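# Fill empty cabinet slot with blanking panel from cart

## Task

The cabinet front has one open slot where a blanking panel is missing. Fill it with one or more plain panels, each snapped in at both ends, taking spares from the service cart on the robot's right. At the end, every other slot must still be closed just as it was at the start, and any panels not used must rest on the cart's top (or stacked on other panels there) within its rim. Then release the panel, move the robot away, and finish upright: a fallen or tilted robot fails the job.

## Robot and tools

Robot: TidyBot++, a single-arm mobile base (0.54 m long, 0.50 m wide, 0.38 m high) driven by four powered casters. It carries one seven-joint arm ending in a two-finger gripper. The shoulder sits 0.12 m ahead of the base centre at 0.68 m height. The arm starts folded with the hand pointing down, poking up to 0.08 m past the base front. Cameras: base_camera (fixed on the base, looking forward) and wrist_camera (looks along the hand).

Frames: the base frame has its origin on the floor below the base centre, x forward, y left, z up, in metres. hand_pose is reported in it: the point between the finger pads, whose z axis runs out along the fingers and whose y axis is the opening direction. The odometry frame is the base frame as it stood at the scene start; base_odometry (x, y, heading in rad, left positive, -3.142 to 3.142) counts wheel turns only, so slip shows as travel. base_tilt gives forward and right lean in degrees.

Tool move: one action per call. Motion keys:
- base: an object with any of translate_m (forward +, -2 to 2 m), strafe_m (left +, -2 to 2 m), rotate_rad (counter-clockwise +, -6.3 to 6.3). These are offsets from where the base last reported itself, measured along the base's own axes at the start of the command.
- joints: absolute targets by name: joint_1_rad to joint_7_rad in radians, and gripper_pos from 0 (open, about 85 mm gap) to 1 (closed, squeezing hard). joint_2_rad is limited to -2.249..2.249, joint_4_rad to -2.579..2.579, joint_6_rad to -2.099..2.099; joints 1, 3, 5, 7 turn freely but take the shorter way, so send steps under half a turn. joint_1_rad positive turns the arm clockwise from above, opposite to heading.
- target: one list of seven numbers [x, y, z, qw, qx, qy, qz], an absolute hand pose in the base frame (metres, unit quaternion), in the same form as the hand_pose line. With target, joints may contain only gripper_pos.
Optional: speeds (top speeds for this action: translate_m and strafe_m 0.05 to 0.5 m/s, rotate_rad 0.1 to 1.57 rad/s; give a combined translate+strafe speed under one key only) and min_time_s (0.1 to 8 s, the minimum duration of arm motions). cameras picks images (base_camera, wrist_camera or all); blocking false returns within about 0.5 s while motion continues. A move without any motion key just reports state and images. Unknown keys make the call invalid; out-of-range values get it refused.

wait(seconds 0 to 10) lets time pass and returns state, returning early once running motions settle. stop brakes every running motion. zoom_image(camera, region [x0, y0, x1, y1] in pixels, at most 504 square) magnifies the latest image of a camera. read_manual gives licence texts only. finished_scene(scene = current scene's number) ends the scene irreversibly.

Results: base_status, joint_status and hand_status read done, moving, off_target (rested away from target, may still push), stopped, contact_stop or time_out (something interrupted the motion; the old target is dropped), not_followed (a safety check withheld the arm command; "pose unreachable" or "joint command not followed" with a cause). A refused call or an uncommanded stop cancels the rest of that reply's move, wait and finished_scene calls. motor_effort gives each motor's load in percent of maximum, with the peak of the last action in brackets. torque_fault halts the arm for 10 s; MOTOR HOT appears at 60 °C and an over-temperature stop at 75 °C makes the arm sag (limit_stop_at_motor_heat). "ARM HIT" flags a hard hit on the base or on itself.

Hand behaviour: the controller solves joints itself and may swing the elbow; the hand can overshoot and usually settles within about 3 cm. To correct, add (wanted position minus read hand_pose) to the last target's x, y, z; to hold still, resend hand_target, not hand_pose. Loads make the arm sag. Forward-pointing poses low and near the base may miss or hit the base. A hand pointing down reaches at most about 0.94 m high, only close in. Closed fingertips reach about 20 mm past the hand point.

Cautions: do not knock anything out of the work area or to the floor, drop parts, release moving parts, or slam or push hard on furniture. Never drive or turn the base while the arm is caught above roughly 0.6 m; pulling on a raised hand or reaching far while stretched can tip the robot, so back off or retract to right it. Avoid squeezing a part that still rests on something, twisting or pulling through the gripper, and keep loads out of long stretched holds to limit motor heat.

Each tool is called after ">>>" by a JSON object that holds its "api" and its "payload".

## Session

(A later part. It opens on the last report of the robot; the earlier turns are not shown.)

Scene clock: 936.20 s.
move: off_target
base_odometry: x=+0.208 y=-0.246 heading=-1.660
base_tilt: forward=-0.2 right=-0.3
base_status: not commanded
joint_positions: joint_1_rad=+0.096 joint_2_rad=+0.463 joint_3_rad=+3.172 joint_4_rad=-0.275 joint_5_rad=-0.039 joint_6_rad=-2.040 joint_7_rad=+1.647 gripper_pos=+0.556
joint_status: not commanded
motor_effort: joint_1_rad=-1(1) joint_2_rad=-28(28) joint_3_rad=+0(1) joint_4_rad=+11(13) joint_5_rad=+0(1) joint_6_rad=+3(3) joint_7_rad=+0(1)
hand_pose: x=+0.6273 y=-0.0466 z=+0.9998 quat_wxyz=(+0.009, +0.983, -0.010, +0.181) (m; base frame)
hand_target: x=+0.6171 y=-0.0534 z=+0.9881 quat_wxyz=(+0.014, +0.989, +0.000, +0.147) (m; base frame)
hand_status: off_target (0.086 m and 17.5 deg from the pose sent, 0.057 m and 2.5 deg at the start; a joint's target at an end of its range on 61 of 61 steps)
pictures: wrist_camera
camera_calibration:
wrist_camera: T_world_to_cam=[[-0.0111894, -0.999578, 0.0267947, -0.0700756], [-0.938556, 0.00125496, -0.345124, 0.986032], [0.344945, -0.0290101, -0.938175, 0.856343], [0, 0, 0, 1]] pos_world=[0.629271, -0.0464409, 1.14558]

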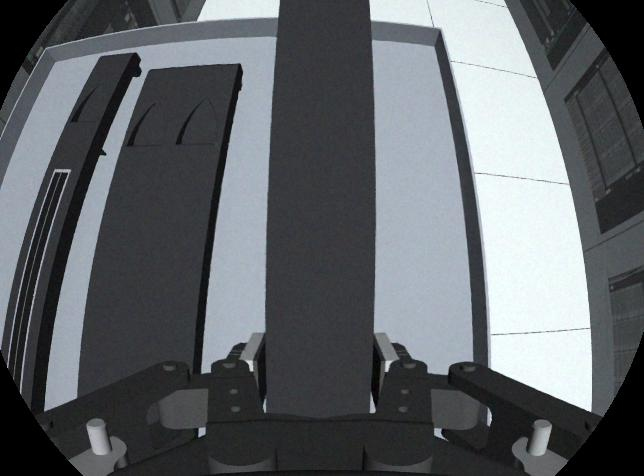

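>>> {"api": "move", "payload": {"joints": {"joint_2_rad": 0.2, "joint_4_rad": -0.25, "joint_6_rad": -1.98}, "min_time_s": 1.5, "cameras": ["wrist_camera"]}}

>>> {"api": "move", "payload": {"base": {"translate_m": -0.44}}}

>>> {"api": "move", "payload": {"joints": {"joint_1_rad": 0.0, "joint_2_rad": -0.6, "joint_3_rad": 3.1416, "joint_4_rad": -2.1, "joint_5_rad": 0.0, "joint_6_rad": -0.07, "joint_7_rad": 0.0}, "min_time_s": 2.5}}

>>> {"api": "move", "payload": {"base": {"translate_m": 0.061, "strafe_m": 0.07, "rotate_rad": 1.48}, "joints": {"joint_1_rad": 0.09}, "cameras": ["wrist_camera"]}}

Scene clock: 956.00 s.
move: done
base_odometry: x=+0.208 y=-0.246 heading=-1.660
base_tilt: forward=-0.2 right=-0.3
base_status: not commanded
joint_positions: joint_1_rad=+0.096 joint_2_rad=+0.201 joint_3_rad=+3.172 joint_4_rad=-0.274 joint_5_rad=-0.039 joint_6_rad=-2.040 joint_7_rad=+1.647 gripper_pos=+0.556
joint_status: all done
motor_effort: joint_1_rad=-1(1) joint_2_rad=-17(31) joint_3_rad=+0(1) joint_4_rad=+9(13) joint_5_rad=-1(1) joint_6_rad=+5(6) joint_7_rad=+0(1)
hand_pose: x=+0.5279 y=-0.0370 z=+1.1219 quat_wxyz=(+0.020, +0.951, -0.009, +0.308) (m; base frame)
hand_target: x=+0.5407 y=-0.0459 z=+1.1415 quat_wxyz=(+0.035, +0.937, -0.001, +0.347) (m; base frame)
hand_status: not commanded
pictures: wrist_camera
camera_calibration:
wrist_camera: T_world_to_cam=[[-0.0210784, -0.998618, 0.0481391, -0.0835575], [-0.816439, -0.0105978, -0.577334, 1.13043], [0.577047, -0.0514719, -0.815088, 0.744058], [0, 0, 0, 1]] pos_world=[0.491808, -0.0331639, 1.26313]

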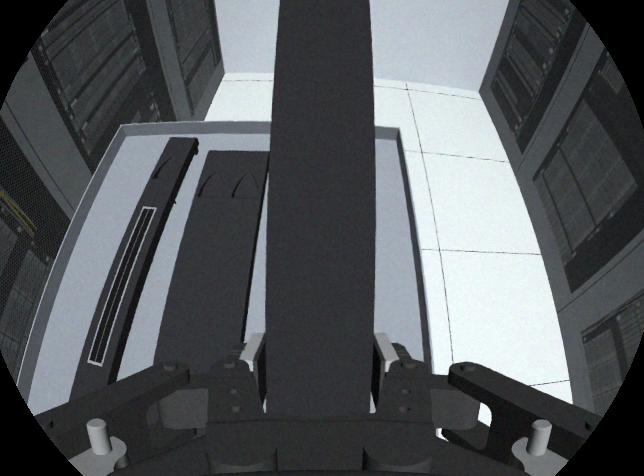

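Scene clock: 958.33 s.
move: done
base_odometry: x=+0.248 y=+0.192 heading=-1.660
base_tilt: forward=-0.2 right=-0.3
base_status: done
joint_positions: joint_1_rad=+0.098 joint_2_rad=+0.190 joint_3_rad=+3.173 joint_4_rad=-0.272 joint_5_rad=-0.039 joint_6_rad=-2.040 joint_7_rad=+1.647 gripper_pos=+0.556
joint_status: not commanded
motor_effort: joint_1_rad=-1(4) joint_2_rad=-17(22) joint_3_rad=+0(1) joint_4_rad=+9(10) joint_5_rad=+1(1) joint_6_rad=+6(6) joint_7_rad=+0(0)
hand_pose: x=+0.5230 y=-0.0372 z=+1.1267 quat_wxyz=(+0.021, +0.949, -0.010, +0.314) (m; base frame)
hand_target: x=+0.5407 y=-0.0459 z=+1.1415 quat_wxyz=(+0.035, +0.937, -0.001, +0.347) (m; base frame)
hand_status: not commanded
pictures: none

Scene clock: 961.70 s.
move: done
base_odometry: x=+0.248 y=+0.192 heading=-1.660
base_tilt: forward=-0.3 right=-0.3
base_status: not commanded
joint_positions: joint_1_rad=+0.017 joint_2_rad=-0.586 joint_3_rad=+3.167 joint_4_rad=-2.066 joint_5_rad=-0.039 joint_6_rad=-0.162 joint_7_rad=+0.061 gripper_pos=+0.556
joint_status: all done
motor_effort: joint_1_rad=-1(2) joint_2_rad=-3(18) joint_3_rad=+0(1) joint_4_rad=+19(20) joint_5_rad=+1(1) joint_6_rad=+9(10) joint_7_rad=+1(2)
hand_pose: x=+0.5098 y=-0.0170 z=+1.0390 quat_wxyz=(-0.472, +0.511, -0.524, +0.491) (m; base frame)
hand_target: x=+0.5063 y=+0.0014 z=+1.0516 quat_wxyz=(-0.500, +0.500, -0.500, +0.500) (m; base frame)
hand_status: not commanded
pictures: none

Scene clock: 964.13 s.
move: done
base_odometry: x=+0.312 y=+0.125 heading=-0.181
base_tilt: forward=-0.2 right=-0.3
base_status: done
joint_positions: joint_1_rad=+0.084 joint_2_rad=-0.590 joint_3_rad=+3.153 joint_4_rad=-2.067 joint_5_rad=-0.039 joint_6_rad=-0.158 joint_7_rad=+0.060 gripper_pos=+0.556
joint_status: all done
motor_effort: joint_1_rad=-1(2) joint_2_rad=-2(5) joint_3_rad=+0(3) joint_4_rad=+19(20) joint_5_rad=+1(1) joint_6_rad=+9(10) joint_7_rad=+0(1)
hand_pose: x=+0.5069 y=-0.0354 z=+1.0413 quat_wxyz=(-0.459, +0.497, -0.534, +0.508) (m; base frame)
hand_target: x=+0.5049 y=-0.0335 z=+1.0516 quat_wxyz=(-0.477, +0.477, -0.522, +0.522) (m; base frame)
hand_status: not commanded
pictures: wrist_camera
camera_calibration:
wrist_camera: T_world_to_cam=[[-0.0727417, -0.0242281, -0.997056, 1.07056], [0.0741518, 0.996807, -0.0296319, 0.080654], [0.99459, -0.076089, -0.0707129, -0.297039], [0, 0, 0, 1]] pos_world=[0.367326, -0.0770601, 1.0488]

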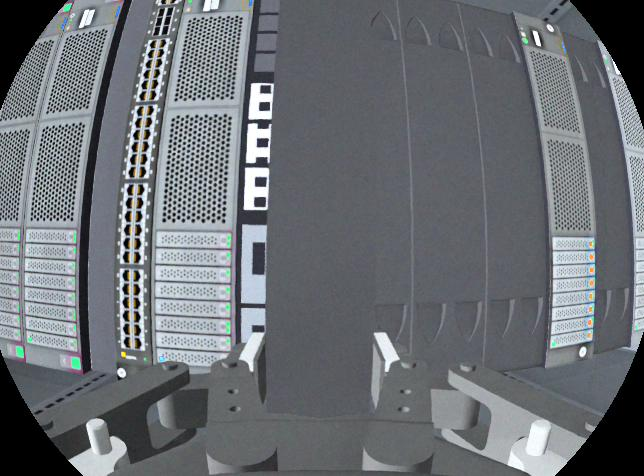

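>>> {"api": "move", "payload": {"base": {"translate_m": 0.13, "strafe_m": -0.105}, "speeds": {"translate_m": 0.2}, "joints": {"joint_1_rad": 0.02, "joint_2_rad": -0.52, "joint_4_rad": -2.15, "joint_6_rad": 0.1}, "cameras": ["wrist_camera"]}}

Scene clock: 980.97 s.
move: done
base_odometry: x=+0.421 y=-0.001 heading=-0.180
base_tilt: forward=-0.2 right=-0.3
base_status: done
joint_positions: joint_1_rad=+0.031 joint_2_rad=-0.515 joint_3_rad=+3.153 joint_4_rad=-2.117 joint_5_rad=-0.039 joint_6_rad=+0.013 joint_7_rad=+0.059 gripper_pos=+0.556
joint_status: all done
motor_effort: joint_1_rad=-1(3) joint_2_rad=-4(7) joint_3_rad=+0(2) joint_4_rad=+19(20) joint_5_rad=+1(1) joint_6_rad=+9(10) joint_7_rad=+1(1)
hand_pose: x=+0.5369 y=-0.0177 z=+1.0324 quat_wxyz=(-0.481, +0.498, -0.511, +0.509) (m; base frame)
hand_target: x=+0.5347 y=-0.0070 z=+1.0411 quat_wxyz=(-0.505, +0.485, -0.495, +0.515) (m; base frame)
hand_status: not commanded
pictures: wrist_camera
camera_calibration:
wrist_camera: T_world_to_cam=[[-0.0266316, -0.0298476, -0.9992, 1.04162], [0.0296359, 0.999091, -0.0306342, 0.0855542], [0.999206, -0.030428, -0.0257228, -0.374315], [0, 0, 0, 1]] pos_world=[0.399223, -0.0657763, 1.03378]

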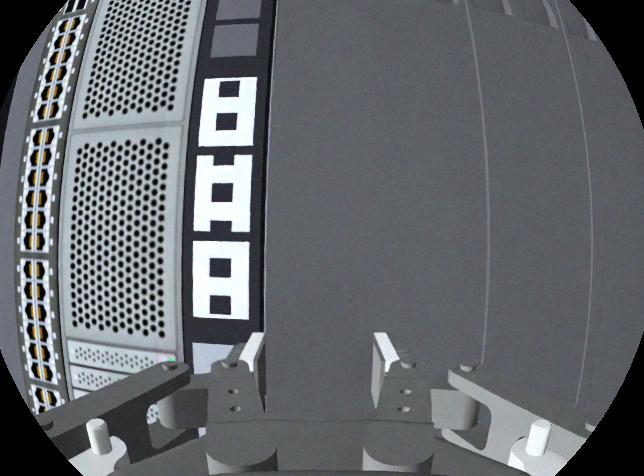

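>>> {"api": "move", "payload": {"joints": {"joint_6_rad": 0.13}, "cameras": ["wrist_camera"]}}

>>> {"api": "zoom_image", "payload": {"camera": "wrist_camera", "region": [240, 0, 400, 160]}}

Scene clock: 997.83 s.
move: done
base_odometry: x=+0.421 y=-0.001 heading=-0.180
base_tilt: forward=-0.2 right=-0.4
base_status: not commanded
joint_positions: joint_1_rad=+0.031 joint_2_rad=-0.515 joint_3_rad=+3.153 joint_4_rad=-2.118 joint_5_rad=-0.039 joint_6_rad=+0.047 joint_7_rad=+0.059 gripper_pos=+0.556
joint_status: all done
motor_effort: joint_1_rad=-1(1) joint_2_rad=-4(5) joint_3_rad=+0(1) joint_4_rad=+19(20) joint_5_rad=+1(1) joint_6_rad=+9(10) joint_7_rad=+1(1)
hand_pose: x=+0.5369 y=-0.0182 z=+1.0424 quat_wxyz=(-0.489, +0.489, -0.503, +0.518) (m; base frame)
hand_target: x=+0.5342 y=-0.0069 z=+1.0504 quat_wxyz=(-0.512, +0.477, -0.487, +0.523) (m; base frame)
hand_status: not commanded
pictures: wrist_camera
camera_calibration:
wrist_camera: T_world_to_cam=[[0.00647853, -0.0312716, -0.99949, 1.03409], [0.0321528, 0.999001, -0.0310479, 0.0854451], [0.999462, -0.0319353, 0.00747753, -0.408873], [0, 0, 0, 1]] pos_world=[0.399207, -0.0660796, 1.03927]

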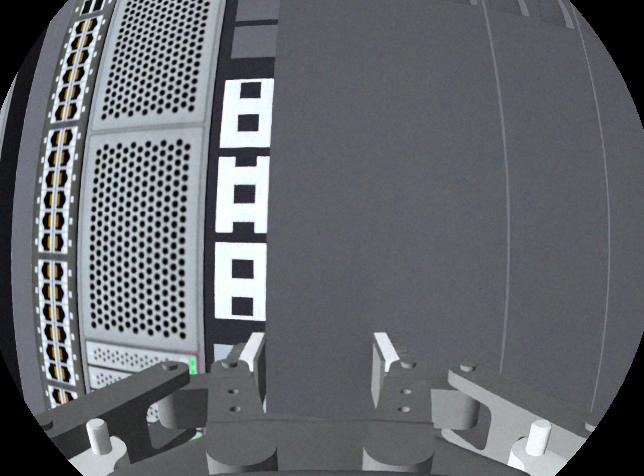

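Scaled by 3.150.

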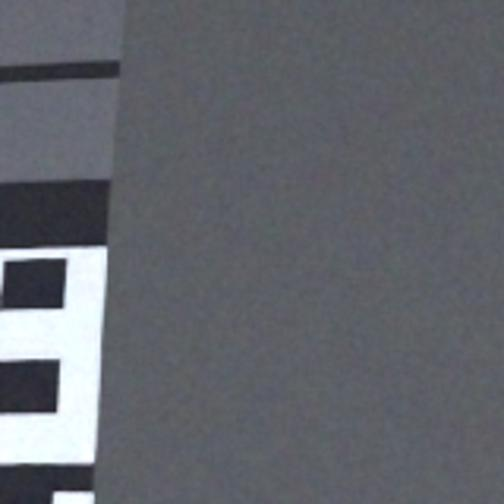

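>>> {"api": "move", "payload": {"joints": {"joint_6_rad": 0.115}, "base": {"translate_m": 0.035, "strafe_m": 0.005}, "speeds": {"translate_m": 0.1}, "cameras": ["wrist_camera"]}}

Scene clock: 1030.17 s.
move: done
base_odometry: x=+0.457 y=-0.003 heading=-0.180
base_tilt: forward=-0.2 right=-0.3
base_status: done
joint_positions: joint_1_rad=+0.031 joint_2_rad=-0.515 joint_3_rad=+3.153 joint_4_rad=-2.119 joint_5_rad=-0.039 joint_6_rad=+0.047 joint_7_rad=+0.056 gripper_pos=+0.556
joint_status: all done
motor_effort: joint_1_rad=-1(1) joint_2_rad=-4(6) joint_3_rad=+0(1) joint_4_rad=+20(20) joint_5_rad=+1(2) joint_6_rad=+9(10) joint_7_rad=+1(2)
hand_pose: x=+0.5369 y=-0.0182 z=+1.0420 quat_wxyz=(-0.490, +0.489, -0.504, +0.517) (m; base frame)
hand_target: x=+0.5345 y=-0.0070 z=+1.0457 quat_wxyz=(-0.509, +0.481, -0.491, +0.519) (m; base frame)
hand_status: not commanded
pictures: wrist_camera
camera_calibration:
wrist_camera: T_world_to_cam=[[0.00607334, -0.0280593, -0.999588, 1.03407], [0.0320994, 0.999097, -0.0278505, 0.0821316], [0.999466, -0.0319171, 0.00696854, -0.40824], [0, 0, 0, 1]] pos_world=[0.399106, -0.0660718, 1.03878]

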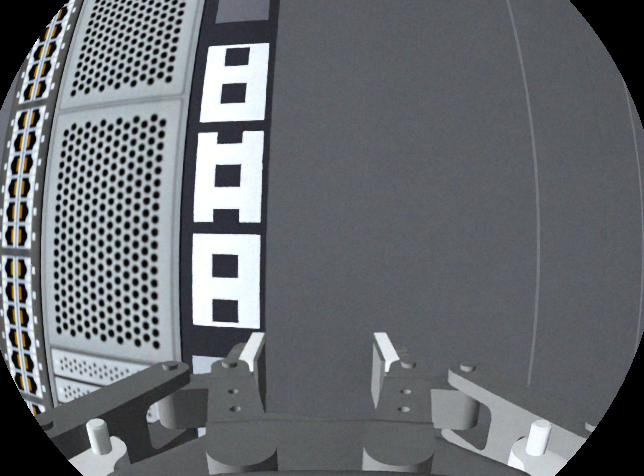

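>>> {"api": "move", "payload": {"base": {"translate_m": 0.014}, "speeds": {"translate_m": 0.05}, "cameras": ["wrist_camera"]}}

>>> {"api": "move", "payload": {"base": {"translate_m": 0.008}, "speeds": {"translate_m": 0.05}, "cameras": ["wrist_camera"]}}

Scene clock: 1056.47 s.
move: done
base_odometry: x=+0.470 y=-0.005 heading=-0.180
base_tilt: forward=-0.3 right=-0.3
base_status: done
joint_positions: joint_1_rad=+0.031 joint_2_rad=-0.539 joint_3_rad=+3.153 joint_4_rad=-2.137 joint_5_rad=-0.039 joint_6_rad=+0.048 joint_7_rad=+0.054 gripper_pos=+0.556
joint_status: not commanded
motor_effort: joint_1_rad=-2(4) joint_2_rad=-1(5) joint_3_rad=-1(3) joint_4_rad=+21(24) joint_5_rad=+1(2) joint_6_rad=+11(13) joint_7_rad=+1(1)
hand_pose: x=+0.5284 y=-0.0181 z=+1.0409 quat_wxyz=(-0.492, +0.487, -0.503, +0.518) (m; base frame)
hand_target: x=+0.5345 y=-0.0070 z=+1.0457 quat_wxyz=(-0.509, +0.481, -0.491, +0.519) (m; base frame)
hand_status: not commanded
pictures: wrist_camera
camera_calibration:
wrist_camera: T_world_to_cam=[[0.0125113, -0.0263518, -0.999574, 1.02972], [0.0327451, 0.999127, -0.0259301, 0.080003], [0.999385, -0.0324067, 0.0133633, -0.406375], [0, 0, 0, 1]] pos_world=[0.390622, -0.0659676, 1.03678]

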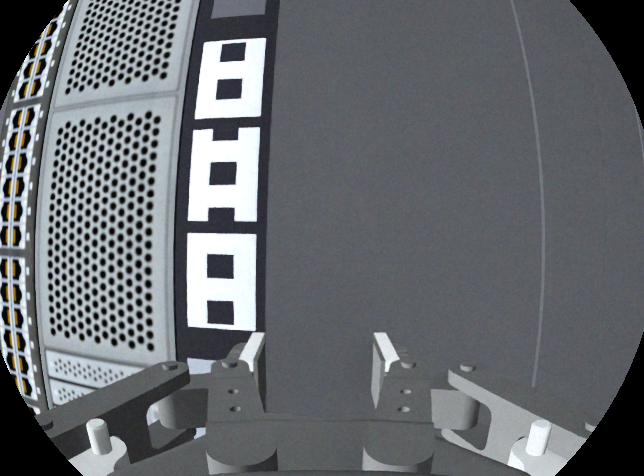

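Scene clock: 1057.03 s.
move: done
base_odometry: x=+0.478 y=-0.007 heading=-0.180
base_tilt: forward=-0.2 right=-0.3
base_status: done
joint_positions: joint_1_rad=+0.032 joint_2_rad=-0.559 joint_3_rad=+3.153 joint_4_rad=-2.150 joint_5_rad=-0.039 joint_6_rad=+0.048 joint_7_rad=+0.054 gripper_pos=+0.556
joint_status: not commanded
motor_effort: joint_1_rad=-3(4) joint_2_rad=+5(8) joint_3_rad=-2(4) joint_4_rad=+22(27) joint_5_rad=+1(1) joint_6_rad=+11(14) joint_7_rad=+1(1)
hand_pose: x=+0.5211 y=-0.0182 z=+1.0407 quat_wxyz=(-0.493, +0.485, -0.502, +0.520) (m; base frame)
hand_target: x=+0.5345 y=-0.0070 z=+1.0457 quat_wxyz=(-0.509, +0.481, -0.491, +0.519) (m; base frame)
hand_status: not commanded
pictures: wrist_camera
camera_calibration:
wrist_camera: T_world_to_cam=[[0.0191949, -0.0263666, -0.999468, 1.02594], [0.033619, 0.999104, -0.0257114, 0.0795473], [0.99925, -0.0331076, 0.0200641, -0.406012], [0, 0, 0, 1]] pos_world=[0.38334, -0.0658676, 1.03558]

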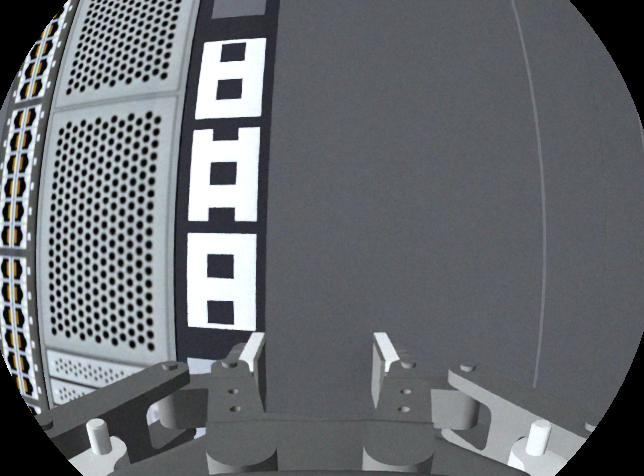

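>>> {"api": "move", "payload": {"base": {"translate_m": -0.03}, "speeds": {"translate_m": 0.1}}}

>>> {"api": "move", "payload": {"joints": {"joint_7_rad": -0.04}, "cameras": ["wrist_camera"]}}

Scene clock: 1106.57 s.
move: done
base_odometry: x=+0.448 y=-0.001 heading=-0.180
base_tilt: forward=-0.3 right=-0.3
base_status: done
joint_positions: joint_1_rad=+0.030 joint_2_rad=-0.521 joint_3_rad=+3.151 joint_4_rad=-2.144 joint_5_rad=-0.032 joint_6_rad=+0.066 joint_7_rad=+0.048 gripper_pos=+0.556
joint_status: not commanded
motor_effort: joint_1_rad=-1(3) joint_2_rad=-4(5) joint_3_rad=+1(2) joint_4_rad=+19(22) joint_5_rad=+1(2) joint_6_rad=+9(11) joint_7_rad=+0(2)
hand_pose: x=+0.5346 y=-0.0170 z=+1.0347 quat_wxyz=(-0.490, +0.489, -0.504, +0.516) (m; base frame)
hand_target: x=+0.5345 y=-0.0070 z=+1.0457 quat_wxyz=(-0.509, +0.481, -0.491, +0.519) (m; base frame)
hand_status: not commanded
pictures: none

Scene clock: 1107.10 s.
move: done
base_odometry: x=+0.448 y=-0.001 heading=-0.180
base_tilt: forward=-0.3 right=-0.3
base_status: not commanded
joint_positions: joint_1_rad=+0.030 joint_2_rad=-0.521 joint_3_rad=+3.151 joint_4_rad=-2.144 joint_5_rad=-0.032 joint_6_rad=+0.066 joint_7_rad=+0.006 gripper_pos=+0.556
joint_status: all done
motor_effort: joint_1_rad=-1(1) joint_2_rad=-4(4) joint_3_rad=+1(1) joint_4_rad=+20(20) joint_5_rad=+1(1) joint_6_rad=+9(9) joint_7_rad=+1(1)
hand_pose: x=+0.5346 y=-0.0170 z=+1.0347 quat_wxyz=(-0.501, +0.479, -0.514, +0.506) (m; base frame)
hand_target: x=+0.5345 y=-0.0070 z=+1.0457 quat_wxyz=(-0.519, +0.471, -0.500, +0.509) (m; base frame)
hand_status: not commanded
pictures: wrist_camera
camera_calibration:
wrist_camera: T_world_to_cam=[[0.00737758, 0.014239, -0.999871, 1.02715], [0.0294684, 0.999461, 0.0144506, 0.038367], [0.999538, -0.0295712, 0.006954, -0.405798], [0, 0, 0, 1]] pos_world=[0.396902, -0.0649719, 1.02928]

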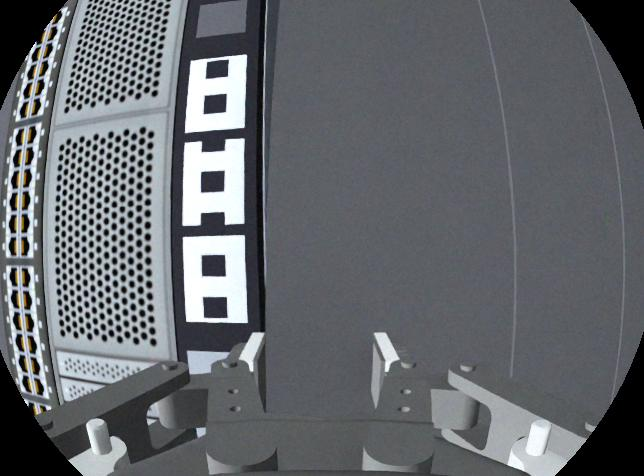

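>>> {"api": "zoom_image", "payload": {"camera": "wrist_camera", "region": [220, 0, 320, 340]}}

Scaled by 1.482.

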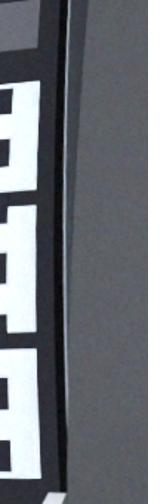

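>>> {"api": "move", "payload": {"joints": {"joint_4_rad": -2.115, "joint_7_rad": -0.03}}}

Scene clock: 1127.07 s.
move: done
base_odometry: x=+0.448 y=-0.001 heading=-0.180
base_tilt: forward=-0.3 right=-0.3
base_status: not commanded
joint_positions: joint_1_rad=+0.030 joint_2_rad=-0.521 joint_3_rad=+3.151 joint_4_rad=-2.137 joint_5_rad=-0.032 joint_6_rad=+0.066 joint_7_rad=+0.006 gripper_pos=+0.556
joint_status: all done
motor_effort: joint_1_rad=-1(1) joint_2_rad=-4(5) joint_3_rad=+0(1) joint_4_rad=+19(20) joint_5_rad=+1(1) joint_6_rad=+9(9) joint_7_rad=+0(2)
hand_pose: x=+0.5346 y=-0.0170 z=+1.0391 quat_wxyz=(-0.503, +0.477, -0.512, +0.508) (m; base frame)
hand_target: x=+0.5342 y=-0.0069 z=+1.0676 quat_wxyz=(-0.525, +0.465, -0.489, +0.520) (m; base frame)
hand_status: not commanded
pictures: none

>>> {"api": "move", "payload": {"base": {"translate_m": 0.032}, "speeds": {"translate_m": 0.05}, "cameras": ["wrist_camera"]}}

>>> {"api": "zoom_image", "payload": {"camera": "wrist_camera", "region": [220, 0, 320, 340]}}

Scene clock: 1132.37 s.
move: done
base_odometry: x=+0.479 y=-0.007 heading=-0.180
base_tilt: forward=-0.3 right=-0.3
base_status: done
joint_positions: joint_1_rad=+0.031 joint_2_rad=-0.592 joint_3_rad=+3.152 joint_4_rad=-2.179 joint_5_rad=-0.032 joint_6_rad=+0.066 joint_7_rad=+0.006 gripper_pos=+0.556
joint_status: not commanded
motor_effort: joint_1_rad=-4(5) joint_2_rad=+12(13) joint_3_rad=-4(5) joint_4_rad=+35(37) joint_5_rad=+3(3) joint_6_rad=+22(24) joint_7_rad=+2(2)
hand_pose: x=+0.5092 y=-0.0168 z=+1.0411 quat_wxyz=(-0.509, +0.469, -0.505, +0.515) (m; base frame)
hand_target: x=+0.5342 y=-0.0069 z=+1.0676 quat_wxyz=(-0.525, +0.465, -0.489, +0.520) (m; base frame)
hand_status: not commanded
pictures: wrist_camera
camera_calibration:
wrist_camera: T_world_to_cam=[[0.0426043, 0.0137521, -0.998997, 1.0148], [0.0304654, 0.999422, 0.0150573, 0.0376882], [0.998627, -0.0310763, 0.0421607, -0.416742], [0, 0, 0, 1]] pos_world=[0.371787, -0.0645728, 1.03078]

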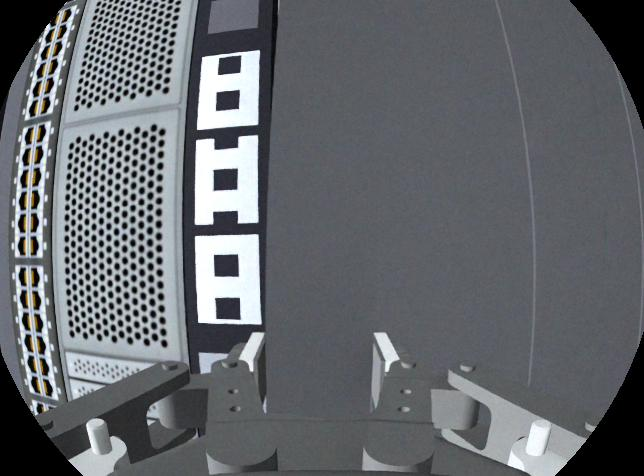

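Scaled by 1.482.

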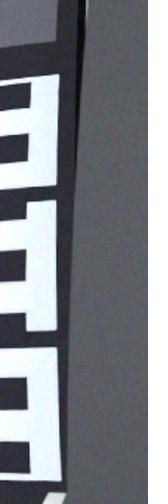

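>>> {"api": "move", "payload": {"base": {"translate_m": -0.03}, "speeds": {"translate_m": 0.1}, "joints": {"joint_7_rad": 0.07}, "cameras": ["wrist_camera"]}}

>>> {"api": "zoom_image", "payload": {"camera": "wrist_camera", "region": [220, 0, 320, 170]}}

>>> {"api": "zoom_image", "payload": {"camera": "wrist_camera", "region": [220, 170, 320, 340]}}

Scene clock: 1209.50 s.
move: done
base_odometry: x=+0.449 y=-0.002 heading=-0.180
base_tilt: forward=-0.2 right=-0.3
base_status: done
joint_positions: joint_1_rad=+0.026 joint_2_rad=-0.514 joint_3_rad=+3.152 joint_4_rad=-2.136 joint_5_rad=-0.027 joint_6_rad=+0.072 joint_7_rad=+0.056 gripper_pos=+0.556
joint_status: all done
motor_effort: joint_1_rad=-1(4) joint_2_rad=-4(13) joint_3_rad=+1(3) joint_4_rad=+19(34) joint_5_rad=+1(7) joint_6_rad=+9(21) joint_7_rad=+1(6)
hand_pose: x=+0.5370 y=-0.0156 z=+1.0387 quat_wxyz=(-0.490, +0.491, -0.498, +0.520) (m; base frame)
hand_target: x=+0.5342 y=-0.0069 z=+1.0676 quat_wxyz=(-0.498, +0.489, -0.465, +0.545) (m; base frame)
hand_status: not commanded
pictures: wrist_camera
camera_calibration:
wrist_camera: T_world_to_cam=[[0.0127216, -0.040482, -0.999099, 1.02653], [0.0271241, 0.998826, -0.0401256, 0.0949268], [0.999551, -0.0265892, 0.0138047, -0.415329], [0, 0, 0, 1]] pos_world=[0.399509, -0.0643027, 1.03515]

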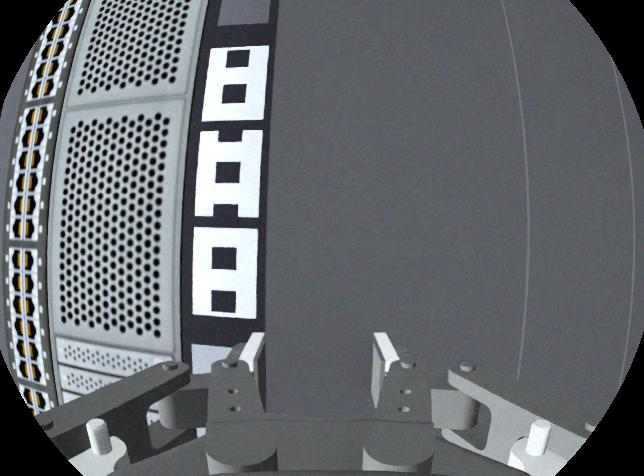

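Scaled by 2.965.

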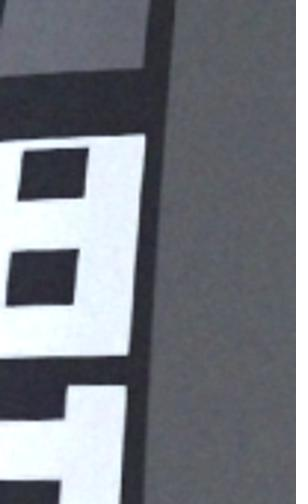

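Scaled by 2.965.

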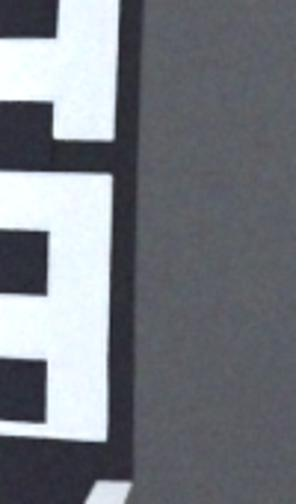

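>>> {"api": "move", "payload": {"base": {"translate_m": 0.025}, "speeds": {"translate_m": 0.05}, "cameras": ["wrist_camera"]}}

>>> {"api": "zoom_image", "payload": {"camera": "wrist_camera", "region": [220, 0, 320, 170]}}

>>> {"api": "zoom_image", "payload": {"camera": "wrist_camera", "region": [220, 170, 320, 340]}}

Scene clock: 1236.07 s.
move: done
base_odometry: x=+0.474 y=-0.006 heading=-0.180
base_tilt: forward=-0.3 right=-0.3
base_status: done
joint_positions: joint_1_rad=+0.026 joint_2_rad=-0.545 joint_3_rad=+3.152 joint_4_rad=-2.152 joint_5_rad=-0.027 joint_6_rad=+0.072 joint_7_rad=+0.056 gripper_pos=+0.556
joint_status: not commanded
motor_effort: joint_1_rad=-3(3) joint_2_rad=+0(5) joint_3_rad=-3(3) joint_4_rad=+28(31) joint_5_rad=+6(6) joint_6_rad=+16(19) joint_7_rad=+6(6)
hand_pose: x=+0.5258 y=-0.0155 z=+1.0416 quat_wxyz=(-0.493, +0.488, -0.494, +0.524) (m; base frame)
hand_target: x=+0.5342 y=-0.0069 z=+1.0676 quat_wxyz=(-0.498, +0.489, -0.465, +0.545) (m; base frame)
hand_status: not commanded
pictures: wrist_camera
camera_calibration:
wrist_camera: T_world_to_cam=[[0.0278101, -0.040556, -0.99879, 1.02129], [0.0278294, 0.998821, -0.0397824, 0.0944295], [0.999226, -0.0266893, 0.028906, -0.419801], [0, 0, 0, 1]] pos_world=[0.388446, -0.0641028, 1.03595]

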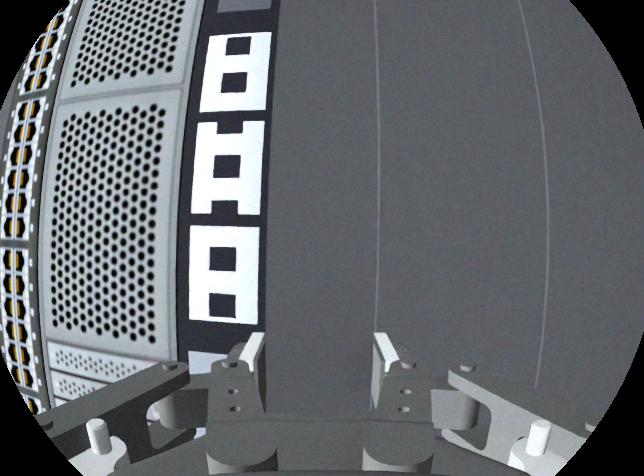

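Scaled by 2.965.

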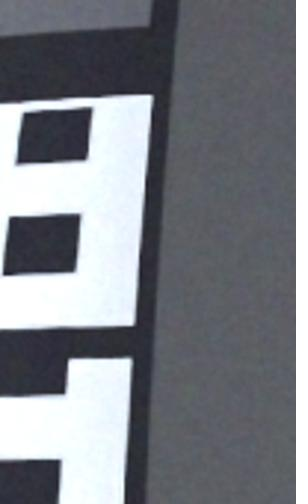

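Scaled by 2.965.

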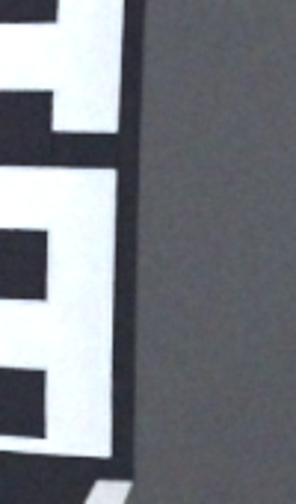

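>>> {"api": "move", "payload": {"base": {"translate_m": -0.025}, "speeds": {"translate_m": 0.1}}}

>>> {"api": "move", "payload": {"base": {"strafe_m": -0.015}, "speeds": {"strafe_m": 0.1}, "cameras": ["wrist_camera"]}}

>>> {"api": "zoom_image", "payload": {"camera": "wrist_camera", "region": [240, 0, 400, 340]}}

Scene clock: 1299.20 s.
move: done
base_odometry: x=+0.449 y=-0.001 heading=-0.180
base_tilt: forward=-0.3 right=-0.3
base_status: done
joint_positions: joint_1_rad=+0.026 joint_2_rad=-0.514 joint_3_rad=+3.152 joint_4_rad=-2.136 joint_5_rad=-0.023 joint_6_rad=+0.073 joint_7_rad=+0.056 gripper_pos=+0.556
joint_status: not commanded
motor_effort: joint_1_rad=-1(3) joint_2_rad=-5(7) joint_3_rad=+0(3) joint_4_rad=+20(26) joint_5_rad=+2(6) joint_6_rad=+10(14) joint_7_rad=+1(5)
hand_pose: x=+0.5372 y=-0.0156 z=+1.0387 quat_wxyz=(-0.489, +0.492, -0.497, +0.521) (m; base frame)
hand_target: x=+0.5342 y=-0.0069 z=+1.0676 quat_wxyz=(-0.498, +0.489, -0.465, +0.545) (m; base frame)
hand_status: not commanded
pictures: none

Scene clock: 1299.93 s.
move: done
base_odometry: x=+0.446 y=-0.016 heading=-0.180
base_tilt: forward=-0.3 right=-0.3
base_status: done
joint_positions: joint_1_rad=+0.026 joint_2_rad=-0.514 joint_3_rad=+3.151 joint_4_rad=-2.136 joint_5_rad=-0.023 joint_6_rad=+0.073 joint_7_rad=+0.056 gripper_pos=+0.556
joint_status: not commanded
motor_effort: joint_1_rad=-1(1) joint_2_rad=-5(6) joint_3_rad=+0(3) joint_4_rad=+20(20) joint_5_rad=+2(2) joint_6_rad=+10(10) joint_7_rad=+1(2)
hand_pose: x=+0.5372 y=-0.0154 z=+1.0388 quat_wxyz=(-0.489, +0.492, -0.497, +0.521) (m; base frame)
hand_target: x=+0.5342 y=-0.0069 z=+1.0676 quat_wxyz=(-0.498, +0.489, -0.465, +0.545) (m; base frame)
hand_status: not commanded
pictures: wrist_camera
camera_calibration:
wrist_camera: T_world_to_cam=[[0.0127575, -0.0441753, -0.998942, 1.02641], [0.0265977, 0.998685, -0.0438242, 0.0987709], [0.999565, -0.0260105, 0.0139157, -0.41571], [0, 0, 0, 1]] pos_world=[0.399808, -0.0641118, 1.03544]

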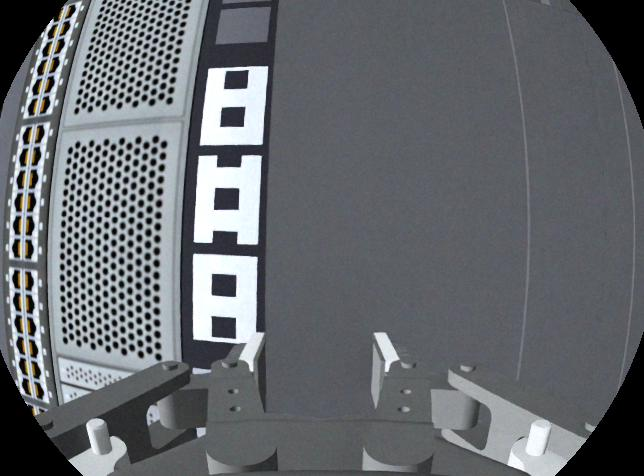

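Scaled by 1.482.

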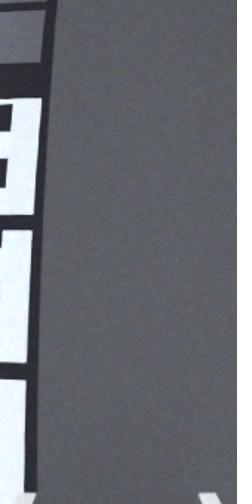

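>>> {"api": "move", "payload": {"base": {"translate_m": 0.022}, "speeds": {"translate_m": 0.05}, "cameras": ["wrist_camera"]}}

Scene clock: 1304.70 s.
move: done
base_odometry: x=+0.468 y=-0.020 heading=-0.180
base_tilt: forward=-0.3 right=-0.3
base_status: done
joint_positions: joint_1_rad=+0.026 joint_2_rad=-0.536 joint_3_rad=+3.151 joint_4_rad=-2.147 joint_5_rad=-0.023 joint_6_rad=+0.073 joint_7_rad=+0.055 gripper_pos=+0.556
joint_status: not commanded
motor_effort: joint_1_rad=-1(2) joint_2_rad=-1(6) joint_3_rad=-1(2) joint_4_rad=+26(29) joint_5_rad=+6(7) joint_6_rad=+14(18) joint_7_rad=+6(6)
hand_pose: x=+0.5293 y=-0.0151 z=+1.0410 quat_wxyz=(-0.492, +0.490, -0.494, +0.524) (m; base frame)
hand_target: x=+0.5342 y=-0.0069 z=+1.0676 quat_wxyz=(-0.498, +0.489, -0.465, +0.545) (m; base frame)
hand_status: not commanded
pictures: wrist_camera
camera_calibration:
wrist_camera: T_world_to_cam=[[0.0237573, -0.0440375, -0.998747, 1.02272], [0.0269727, 0.998694, -0.0433936, 0.0982209], [0.999354, -0.025908, 0.0249141, -0.419051], [0, 0, 0, 1]] pos_world=[0.391834, -0.0639115, 1.03614]

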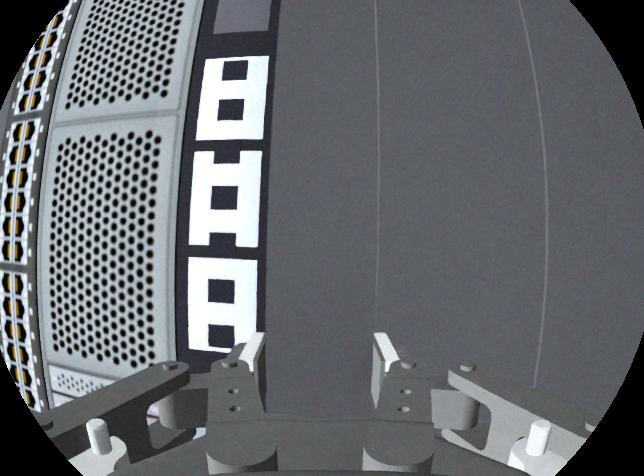

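>>> {"api": "move", "payload": {"base": {"translate_m": -0.015}, "speeds": {"translate_m": 0.1}, "joints": {"joint_4_rad": -2.165}}}

Scene clock: 1320.07 s.
move: done
base_odometry: x=+0.453 y=-0.017 heading=-0.180
base_tilt: forward=-0.3 right=-0.3
base_status: done
joint_positions: joint_1_rad=+0.026 joint_2_rad=-0.521 joint_3_rad=+3.151 joint_4_rad=-2.152 joint_5_rad=-0.022 joint_6_rad=+0.083 joint_7_rad=+0.055 gripper_pos=+0.556
joint_status: all done
motor_effort: joint_1_rad=-1(2) joint_2_rad=-4(6) joint_3_rad=+0(2) joint_4_rad=+19(25) joint_5_rad=+1(7) joint_6_rad=+9(14) joint_7_rad=+1(6)
hand_pose: x=+0.5345 y=-0.0153 z=+1.0347 quat_wxyz=(-0.489, +0.493, -0.496, +0.522) (m; base frame)
hand_target: x=+0.5344 y=-0.0070 z=+1.0364 quat_wxyz=(-0.487, +0.502, -0.477, +0.533) (m; base frame)
hand_status: not commanded
pictures: none

>>> {"api": "move", "payload": {"base": {"translate_m": 0.014}, "speeds": {"translate_m": 0.05}, "cameras": ["wrist_camera"]}}

Scene clock: 1327.13 s.
move: done
base_odometry: x=+0.467 y=-0.020 heading=-0.180
base_tilt: forward=-0.3 right=-0.3
base_status: done
joint_positions: joint_1_rad=+0.026 joint_2_rad=-0.538 joint_3_rad=+3.151 joint_4_rad=-2.162 joint_5_rad=-0.022 joint_6_rad=+0.083 joint_7_rad=+0.055 gripper_pos=+0.556
joint_status: not commanded
motor_effort: joint_1_rad=-1(2) joint_2_rad=+1(4) joint_3_rad=+0(2) joint_4_rad=+18(26) joint_5_rad=+2(2) joint_6_rad=+8(15) joint_7_rad=+2(2)
hand_pose: x=+0.5282 y=-0.0151 z=+1.0357 quat_wxyz=(-0.491, +0.491, -0.494, +0.524) (m; base frame)
hand_target: x=+0.5344 y=-0.0070 z=+1.0364 quat_wxyz=(-0.487, +0.502, -0.477, +0.533) (m; base frame)
hand_status: not commanded
pictures: wrist_camera
camera_calibration:
wrist_camera: T_world_to_cam=[[0.0212286, -0.0451766, -0.998753, 1.01887], [0.0269965, 0.99864, -0.0445976, 0.0991717], [0.99941, -0.0260161, 0.0224193, -0.41538], [0, 0, 0, 1]] pos_world=[0.390828, -0.0638143, 1.03134]

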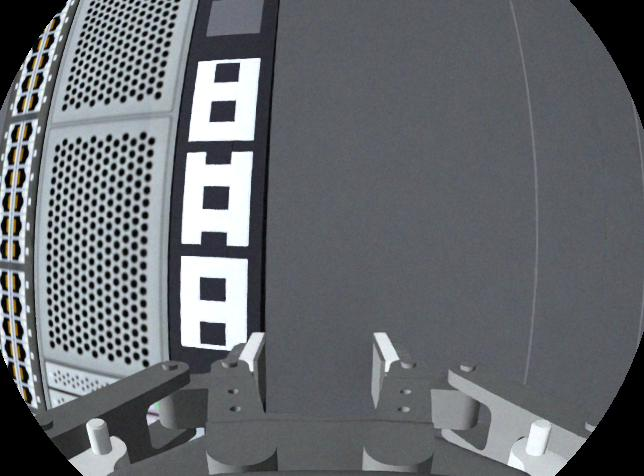

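>>> {"api": "move", "payload": {"base": {"translate_m": 0.006}, "speeds": {"translate_m": 0.05}, "joints": {"joint_4_rad": -2.14}}}

>>> {"api": "move", "payload": {"base": {"strafe_m": 0.012}, "speeds": {"strafe_m": 0.05}}}

>>> {"api": "move", "payload": {"base": {"strafe_m": -0.024}, "speeds": {"strafe_m": 0.05}, "cameras": ["wrist_camera"]}}

Scene clock: 1339.10 s.
move: done
base_odometry: x=+0.473 y=-0.021 heading=-0.180
base_tilt: forward=-0.3 right=-0.3
base_status: done
joint_positions: joint_1_rad=+0.026 joint_2_rad=-0.553 joint_3_rad=+3.151 joint_4_rad=-2.171 joint_5_rad=-0.022 joint_6_rad=+0.081 joint_7_rad=+0.055 gripper_pos=+0.556
joint_status: all done
motor_effort: joint_1_rad=+0(2) joint_2_rad=+4(8) joint_3_rad=+0(1) joint_4_rad=+23(30) joint_5_rad=+2(3) joint_6_rad=+13(18) joint_7_rad=+2(3)
hand_pose: x=+0.5229 y=-0.0149 z=+1.0358 quat_wxyz=(-0.492, +0.489, -0.493, +0.525) (m; base frame)
hand_target: x=+0.5345 y=-0.0070 z=+1.0520 quat_wxyz=(-0.492, +0.495, -0.471, +0.539) (m; base frame)
hand_status: not commanded
pictures: none

Scene clock: 1339.77 s.
move: done
base_odometry: x=+0.475 y=-0.010 heading=-0.181
base_tilt: forward=-0.3 right=-0.3
base_status: done
joint_positions: joint_1_rad=+0.031 joint_2_rad=-0.547 joint_3_rad=+3.155 joint_4_rad=-2.168 joint_5_rad=-0.022 joint_6_rad=+0.082 joint_7_rad=+0.055 gripper_pos=+0.556
joint_status: not commanded
motor_effort: joint_1_rad=-1(5) joint_2_rad=+1(5) joint_3_rad=-1(6) joint_4_rad=+23(23) joint_5_rad=+2(3) joint_6_rad=+12(12) joint_7_rad=+1(3)
hand_pose: x=+0.5249 y=-0.0192 z=+1.0354 quat_wxyz=(-0.489, +0.487, -0.497, +0.526) (m; base frame)
hand_target: x=+0.5345 y=-0.0070 z=+1.0520 quat_wxyz=(-0.492, +0.495, -0.471, +0.539) (m; base frame)
hand_status: not commanded
pictures: none

Scene clock: 1340.67 s.
move: done
base_odometry: x=+0.470 y=-0.033 heading=-0.180
base_tilt: forward=-0.3 right=-0.3
base_status: done
joint_positions: joint_1_rad=+0.009 joint_2_rad=-0.546 joint_3_rad=+3.137 joint_4_rad=-2.167 joint_5_rad=-0.022 joint_6_rad=+0.082 joint_7_rad=+0.055 gripper_pos=+0.556
joint_status: not commanded
motor_effort: joint_1_rad=+1(3) joint_2_rad=+2(3) joint_3_rad=+2(5) joint_4_rad=+21(23) joint_5_rad=+6(6) joint_6_rad=+11(13) joint_7_rad=+6(6)
hand_pose: x=+0.5256 y=-0.0001 z=+1.0353 quat_wxyz=(-0.497, +0.499, -0.485, +0.518) (m; base frame)
hand_target: x=+0.5345 y=-0.0070 z=+1.0520 quat_wxyz=(-0.492, +0.495, -0.471, +0.539) (m; base frame)
hand_status: not commanded
pictures: wrist_camera
camera_calibration:
wrist_camera: T_world_to_cam=[[0.0241353, -0.0520001, -0.998355, 1.01727], [-0.00309388, 0.998638, -0.0520896, 0.10778], [0.999704, 0.00434599, 0.0239415, -0.414001], [0, 0, 0, 1]] pos_world=[0.38966, -0.052936, 1.03112]

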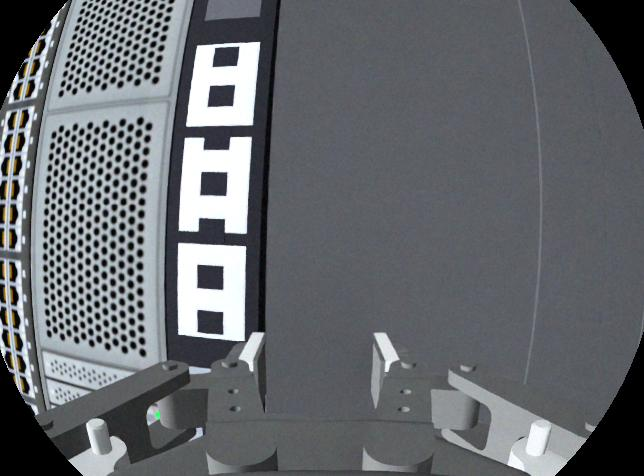

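>>> {"api": "move", "payload": {"base": {"translate_m": -0.02, "strafe_m": 0.009}, "speeds": {"translate_m": 0.1}, "joints": {"joint_1_rad": 0.06}}}

>>> {"api": "move", "payload": {"base": {"translate_m": 0.016}, "speeds": {"translate_m": 0.05}, "cameras": ["wrist_camera"]}}

Scene clock: 1380.87 s.
move: done
base_odometry: x=+0.452 y=-0.021 heading=-0.180
base_tilt: forward=-0.3 right=-0.3
base_status: done
joint_positions: joint_1_rad=+0.050 joint_2_rad=-0.519 joint_3_rad=+3.137 joint_4_rad=-2.154 joint_5_rad=-0.020 joint_6_rad=+0.082 joint_7_rad=+0.055 gripper_pos=+0.556
joint_status: all done
motor_effort: joint_1_rad=-1(1) joint_2_rad=-3(5) joint_3_rad=+0(2) joint_4_rad=+19(21) joint_5_rad=+1(6) joint_6_rad=+9(11) joint_7_rad=+1(5)
hand_pose: x=+0.5347 y=-0.0173 z=+1.0324 quat_wxyz=(-0.483, +0.493, -0.498, +0.525) (m; base frame)
hand_target: x=+0.5339 y=-0.0236 z=+1.0520 quat_wxyz=(-0.482, +0.486, -0.481, +0.549) (m; base frame)
hand_status: not commanded
pictures: none

Scene clock: 1381.60 s.
move: done
base_odometry: x=+0.468 y=-0.023 heading=-0.180
base_tilt: forward=-0.3 right=-0.3
base_status: done
joint_positions: joint_1_rad=+0.050 joint_2_rad=-0.542 joint_3_rad=+3.137 joint_4_rad=-2.167 joint_5_rad=-0.020 joint_6_rad=+0.081 joint_7_rad=+0.055 gripper_pos=+0.556
joint_status: not commanded
motor_effort: joint_1_rad=+0(2) joint_2_rad=+1(5) joint_3_rad=+1(2) joint_4_rad=+28(29) joint_5_rad=+2(2) joint_6_rad=+17(18) joint_7_rad=+2(2)
hand_pose: x=+0.5266 y=-0.0170 z=+1.0335 quat_wxyz=(-0.485, +0.491, -0.496, +0.528) (m; base frame)
hand_target: x=+0.5339 y=-0.0236 z=+1.0520 quat_wxyz=(-0.482, +0.486, -0.481, +0.549) (m; base frame)
hand_status: not commanded
pictures: wrist_camera
camera_calibration:
wrist_camera: T_world_to_cam=[[0.0174048, -0.0545951, -0.998357, 1.01805], [0.0380688, 0.99782, -0.0539021, 0.104825], [0.999124, -0.0370681, 0.0194453, -0.410617], [0, 0, 0, 1]] pos_world=[0.388547, -0.0642364, 1.03002]

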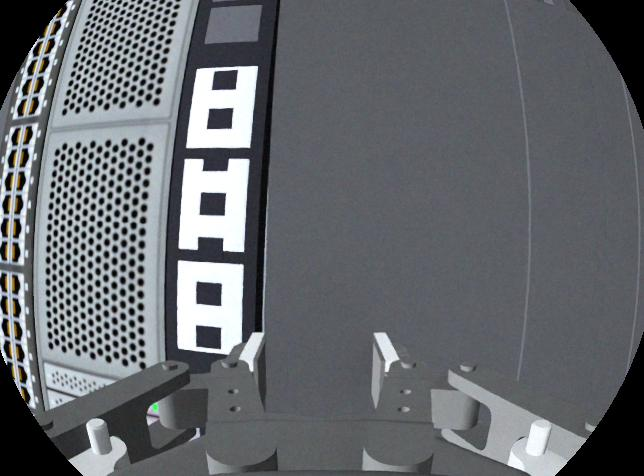

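>>> {"api": "move", "payload": {"base": {"translate_m": -0.015, "strafe_m": 0.004}, "speeds": {"translate_m": 0.1}, "joints": {"joint_4_rad": -2.122, "joint_7_rad": -0.005}}}

>>> {"api": "move", "payload": {"base": {"translate_m": 0.012}, "speeds": {"translate_m": 0.05}, "cameras": ["wrist_camera"]}}

>>> {"api": "zoom_image", "payload": {"camera": "wrist_camera", "region": [240, 0, 400, 340]}}

Scene clock: 1425.73 s.
move: done
base_odometry: x=+0.454 y=-0.017 heading=-0.180
base_tilt: forward=-0.2 right=-0.3
base_status: done
joint_positions: joint_1_rad=+0.051 joint_2_rad=-0.516 joint_3_rad=+3.137 joint_4_rad=-2.135 joint_5_rad=-0.020 joint_6_rad=+0.083 joint_7_rad=+0.016 gripper_pos=+0.556
joint_status: all done
motor_effort: joint_1_rad=-1(2) joint_2_rad=-4(7) joint_3_rad=+1(1) joint_4_rad=+20(27) joint_5_rad=+1(2) joint_6_rad=+9(16) joint_7_rad=+1(3)
hand_pose: x=+0.5359 y=-0.0178 z=+1.0437 quat_wxyz=(-0.497, +0.479, -0.503, +0.520) (m; base frame)
hand_target: x=+0.5337 y=-0.0235 z=+1.0632 quat_wxyz=(-0.506, +0.463, -0.494, +0.535) (m; base frame)
hand_status: not commanded
pictures: none

Scene clock: 1426.40 s.
move: done
base_odometry: x=+0.466 y=-0.019 heading=-0.180
base_tilt: forward=-0.3 right=-0.3
base_status: done
joint_positions: joint_1_rad=+0.051 joint_2_rad=-0.536 joint_3_rad=+3.137 joint_4_rad=-2.148 joint_5_rad=-0.020 joint_6_rad=+0.083 joint_7_rad=+0.013 gripper_pos=+0.556
joint_status: not commanded
motor_effort: joint_1_rad=+0(2) joint_2_rad=+0(5) joint_3_rad=+2(2) joint_4_rad=+26(28) joint_5_rad=+3(4) joint_6_rad=+15(16) joint_7_rad=+3(4)
hand_pose: x=+0.5290 y=-0.0176 z=+1.0433 quat_wxyz=(-0.499, +0.476, -0.503, +0.521) (m; base frame)
hand_target: x=+0.5337 y=-0.0235 z=+1.0632 quat_wxyz=(-0.506, +0.463, -0.494, +0.535) (m; base frame)
hand_status: not commanded
pictures: wrist_camera
camera_calibration:
wrist_camera: T_world_to_cam=[[0.0336703, -0.012658, -0.999353, 1.02086], [0.0381354, 0.999208, -0.0113713, 0.061444], [0.998705, -0.0377278, 0.0341264, -0.428356], [0, 0, 0, 1]] pos_world=[0.391086, -0.0646342, 1.03552]

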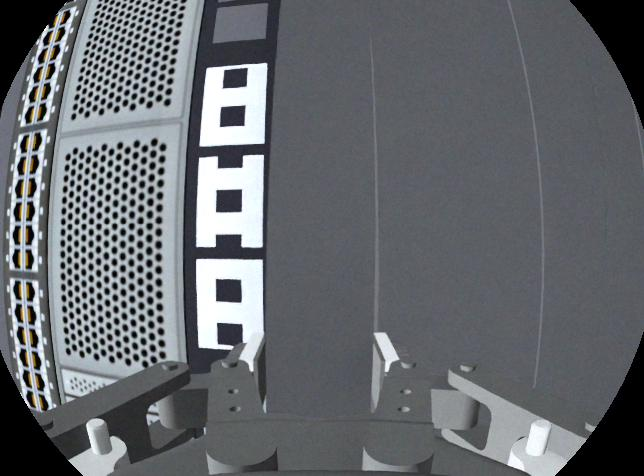

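Scaled by 1.482.

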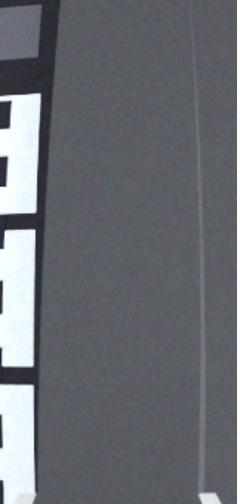

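>>> {"api": "move", "payload": {"base": {"translate_m": -0.015}, "speeds": {"translate_m": 0.1}, "joints": {"joint_6_rad": 0.005, "joint_7_rad": 0.052}}}

>>> {"api": "move", "payload": {"base": {"translate_m": 0.013}, "speeds": {"translate_m": 0.05}, "cameras": ["wrist_camera"]}}

>>> {"api": "zoom_image", "payload": {"camera": "wrist_camera", "region": [240, 0, 400, 340]}}

Scene clock: 1440.87 s.
move: done
base_odometry: x=+0.451 y=-0.016 heading=-0.180
base_tilt: forward=-0.3 right=-0.3
base_status: done
joint_positions: joint_1_rad=+0.051 joint_2_rad=-0.523 joint_3_rad=+3.137 joint_4_rad=-2.132 joint_5_rad=-0.020 joint_6_rad=+0.041 joint_7_rad=+0.044 gripper_pos=+0.556
joint_status: all done
motor_effort: joint_1_rad=-1(1) joint_2_rad=-4(5) joint_3_rad=+1(1) joint_4_rad=+20(25) joint_5_rad=+1(3) joint_6_rad=+9(14) joint_7_rad=+0(2)
hand_pose: x=+0.5340 y=-0.0176 z=+1.0354 quat_wxyz=(-0.482, +0.494, -0.505, +0.519) (m; base frame)
hand_target: x=+0.5347 y=-0.0236 z=+1.0290 quat_wxyz=(-0.465, +0.504, -0.509, +0.520) (m; base frame)
hand_status: not commanded
pictures: none

Scene clock: 1441.53 s.
move: done
base_odometry: x=+0.464 y=-0.019 heading=-0.180
base_tilt: forward=-0.3 right=-0.3
base_status: done
joint_positions: joint_1_rad=+0.051 joint_2_rad=-0.523 joint_3_rad=+3.137 joint_4_rad=-2.131 joint_5_rad=-0.020 joint_6_rad=+0.041 joint_7_rad=+0.044 gripper_pos=+0.556
joint_status: not commanded
motor_effort: joint_1_rad=-1(1) joint_2_rad=-3(5) joint_3_rad=+1(1) joint_4_rad=+19(20) joint_5_rad=+1(2) joint_6_rad=+9(9) joint_7_rad=+1(1)
hand_pose: x=+0.5338 y=-0.0176 z=+1.0357 quat_wxyz=(-0.482, +0.494, -0.504, +0.519) (m; base frame)
hand_target: x=+0.5347 y=-0.0236 z=+1.0290 quat_wxyz=(-0.465, +0.504, -0.509, +0.520) (m; base frame)
hand_status: not commanded
pictures: wrist_camera
camera_calibration:
wrist_camera: T_world_to_cam=[[-0.00494033, -0.0416178, -0.999121, 1.033], [0.0370208, 0.998441, -0.0417725, 0.0931707], [0.999302, -0.0371946, -0.00339191, -0.394413], [0, 0, 0, 1]] pos_world=[0.395792, -0.0647043, 1.03465]

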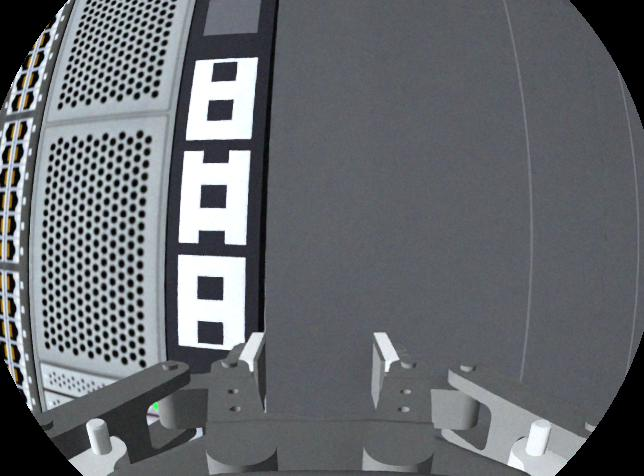

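Scaled by 1.482.

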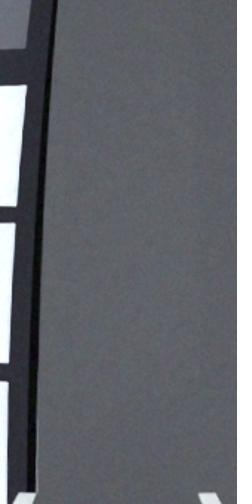

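>>> {"api": "move", "payload": {"base": {"translate_m": 0.008}, "speeds": {"translate_m": 0.05}, "cameras": ["wrist_camera"]}}

Scene clock: 1447.23 s.
move: done
base_odometry: x=+0.471 y=-0.020 heading=-0.180
base_tilt: forward=-0.3 right=-0.3
base_status: done
joint_positions: joint_1_rad=+0.051 joint_2_rad=-0.536 joint_3_rad=+3.137 joint_4_rad=-2.132 joint_5_rad=-0.020 joint_6_rad=+0.033 joint_7_rad=+0.044 gripper_pos=+0.556
joint_status: not commanded
motor_effort: joint_1_rad=-1(2) joint_2_rad=+0(3) joint_3_rad=+0(2) joint_4_rad=+21(27) joint_5_rad=+4(4) joint_6_rad=+10(16) joint_7_rad=+4(4)
hand_pose: x=+0.5291 y=-0.0174 z=+1.0382 quat_wxyz=(-0.483, +0.493, -0.503, +0.520) (m; base frame)
hand_target: x=+0.5347 y=-0.0236 z=+1.0290 quat_wxyz=(-0.465, +0.504, -0.509, +0.520) (m; base frame)
hand_status: not commanded
pictures: wrist_camera
camera_calibration:
wrist_camera: T_world_to_cam=[[-0.000854014, -0.0418578, -0.999123, 1.03327], [0.0372922, 0.998427, -0.0418605, 0.0932088], [0.999304, -0.0372952, 0.000708298, -0.39397], [0, 0, 0, 1]] pos_world=[0.391102, -0.0645049, 1.03655]

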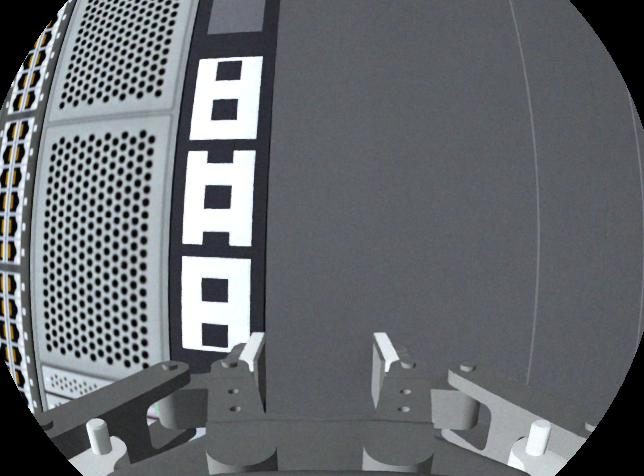

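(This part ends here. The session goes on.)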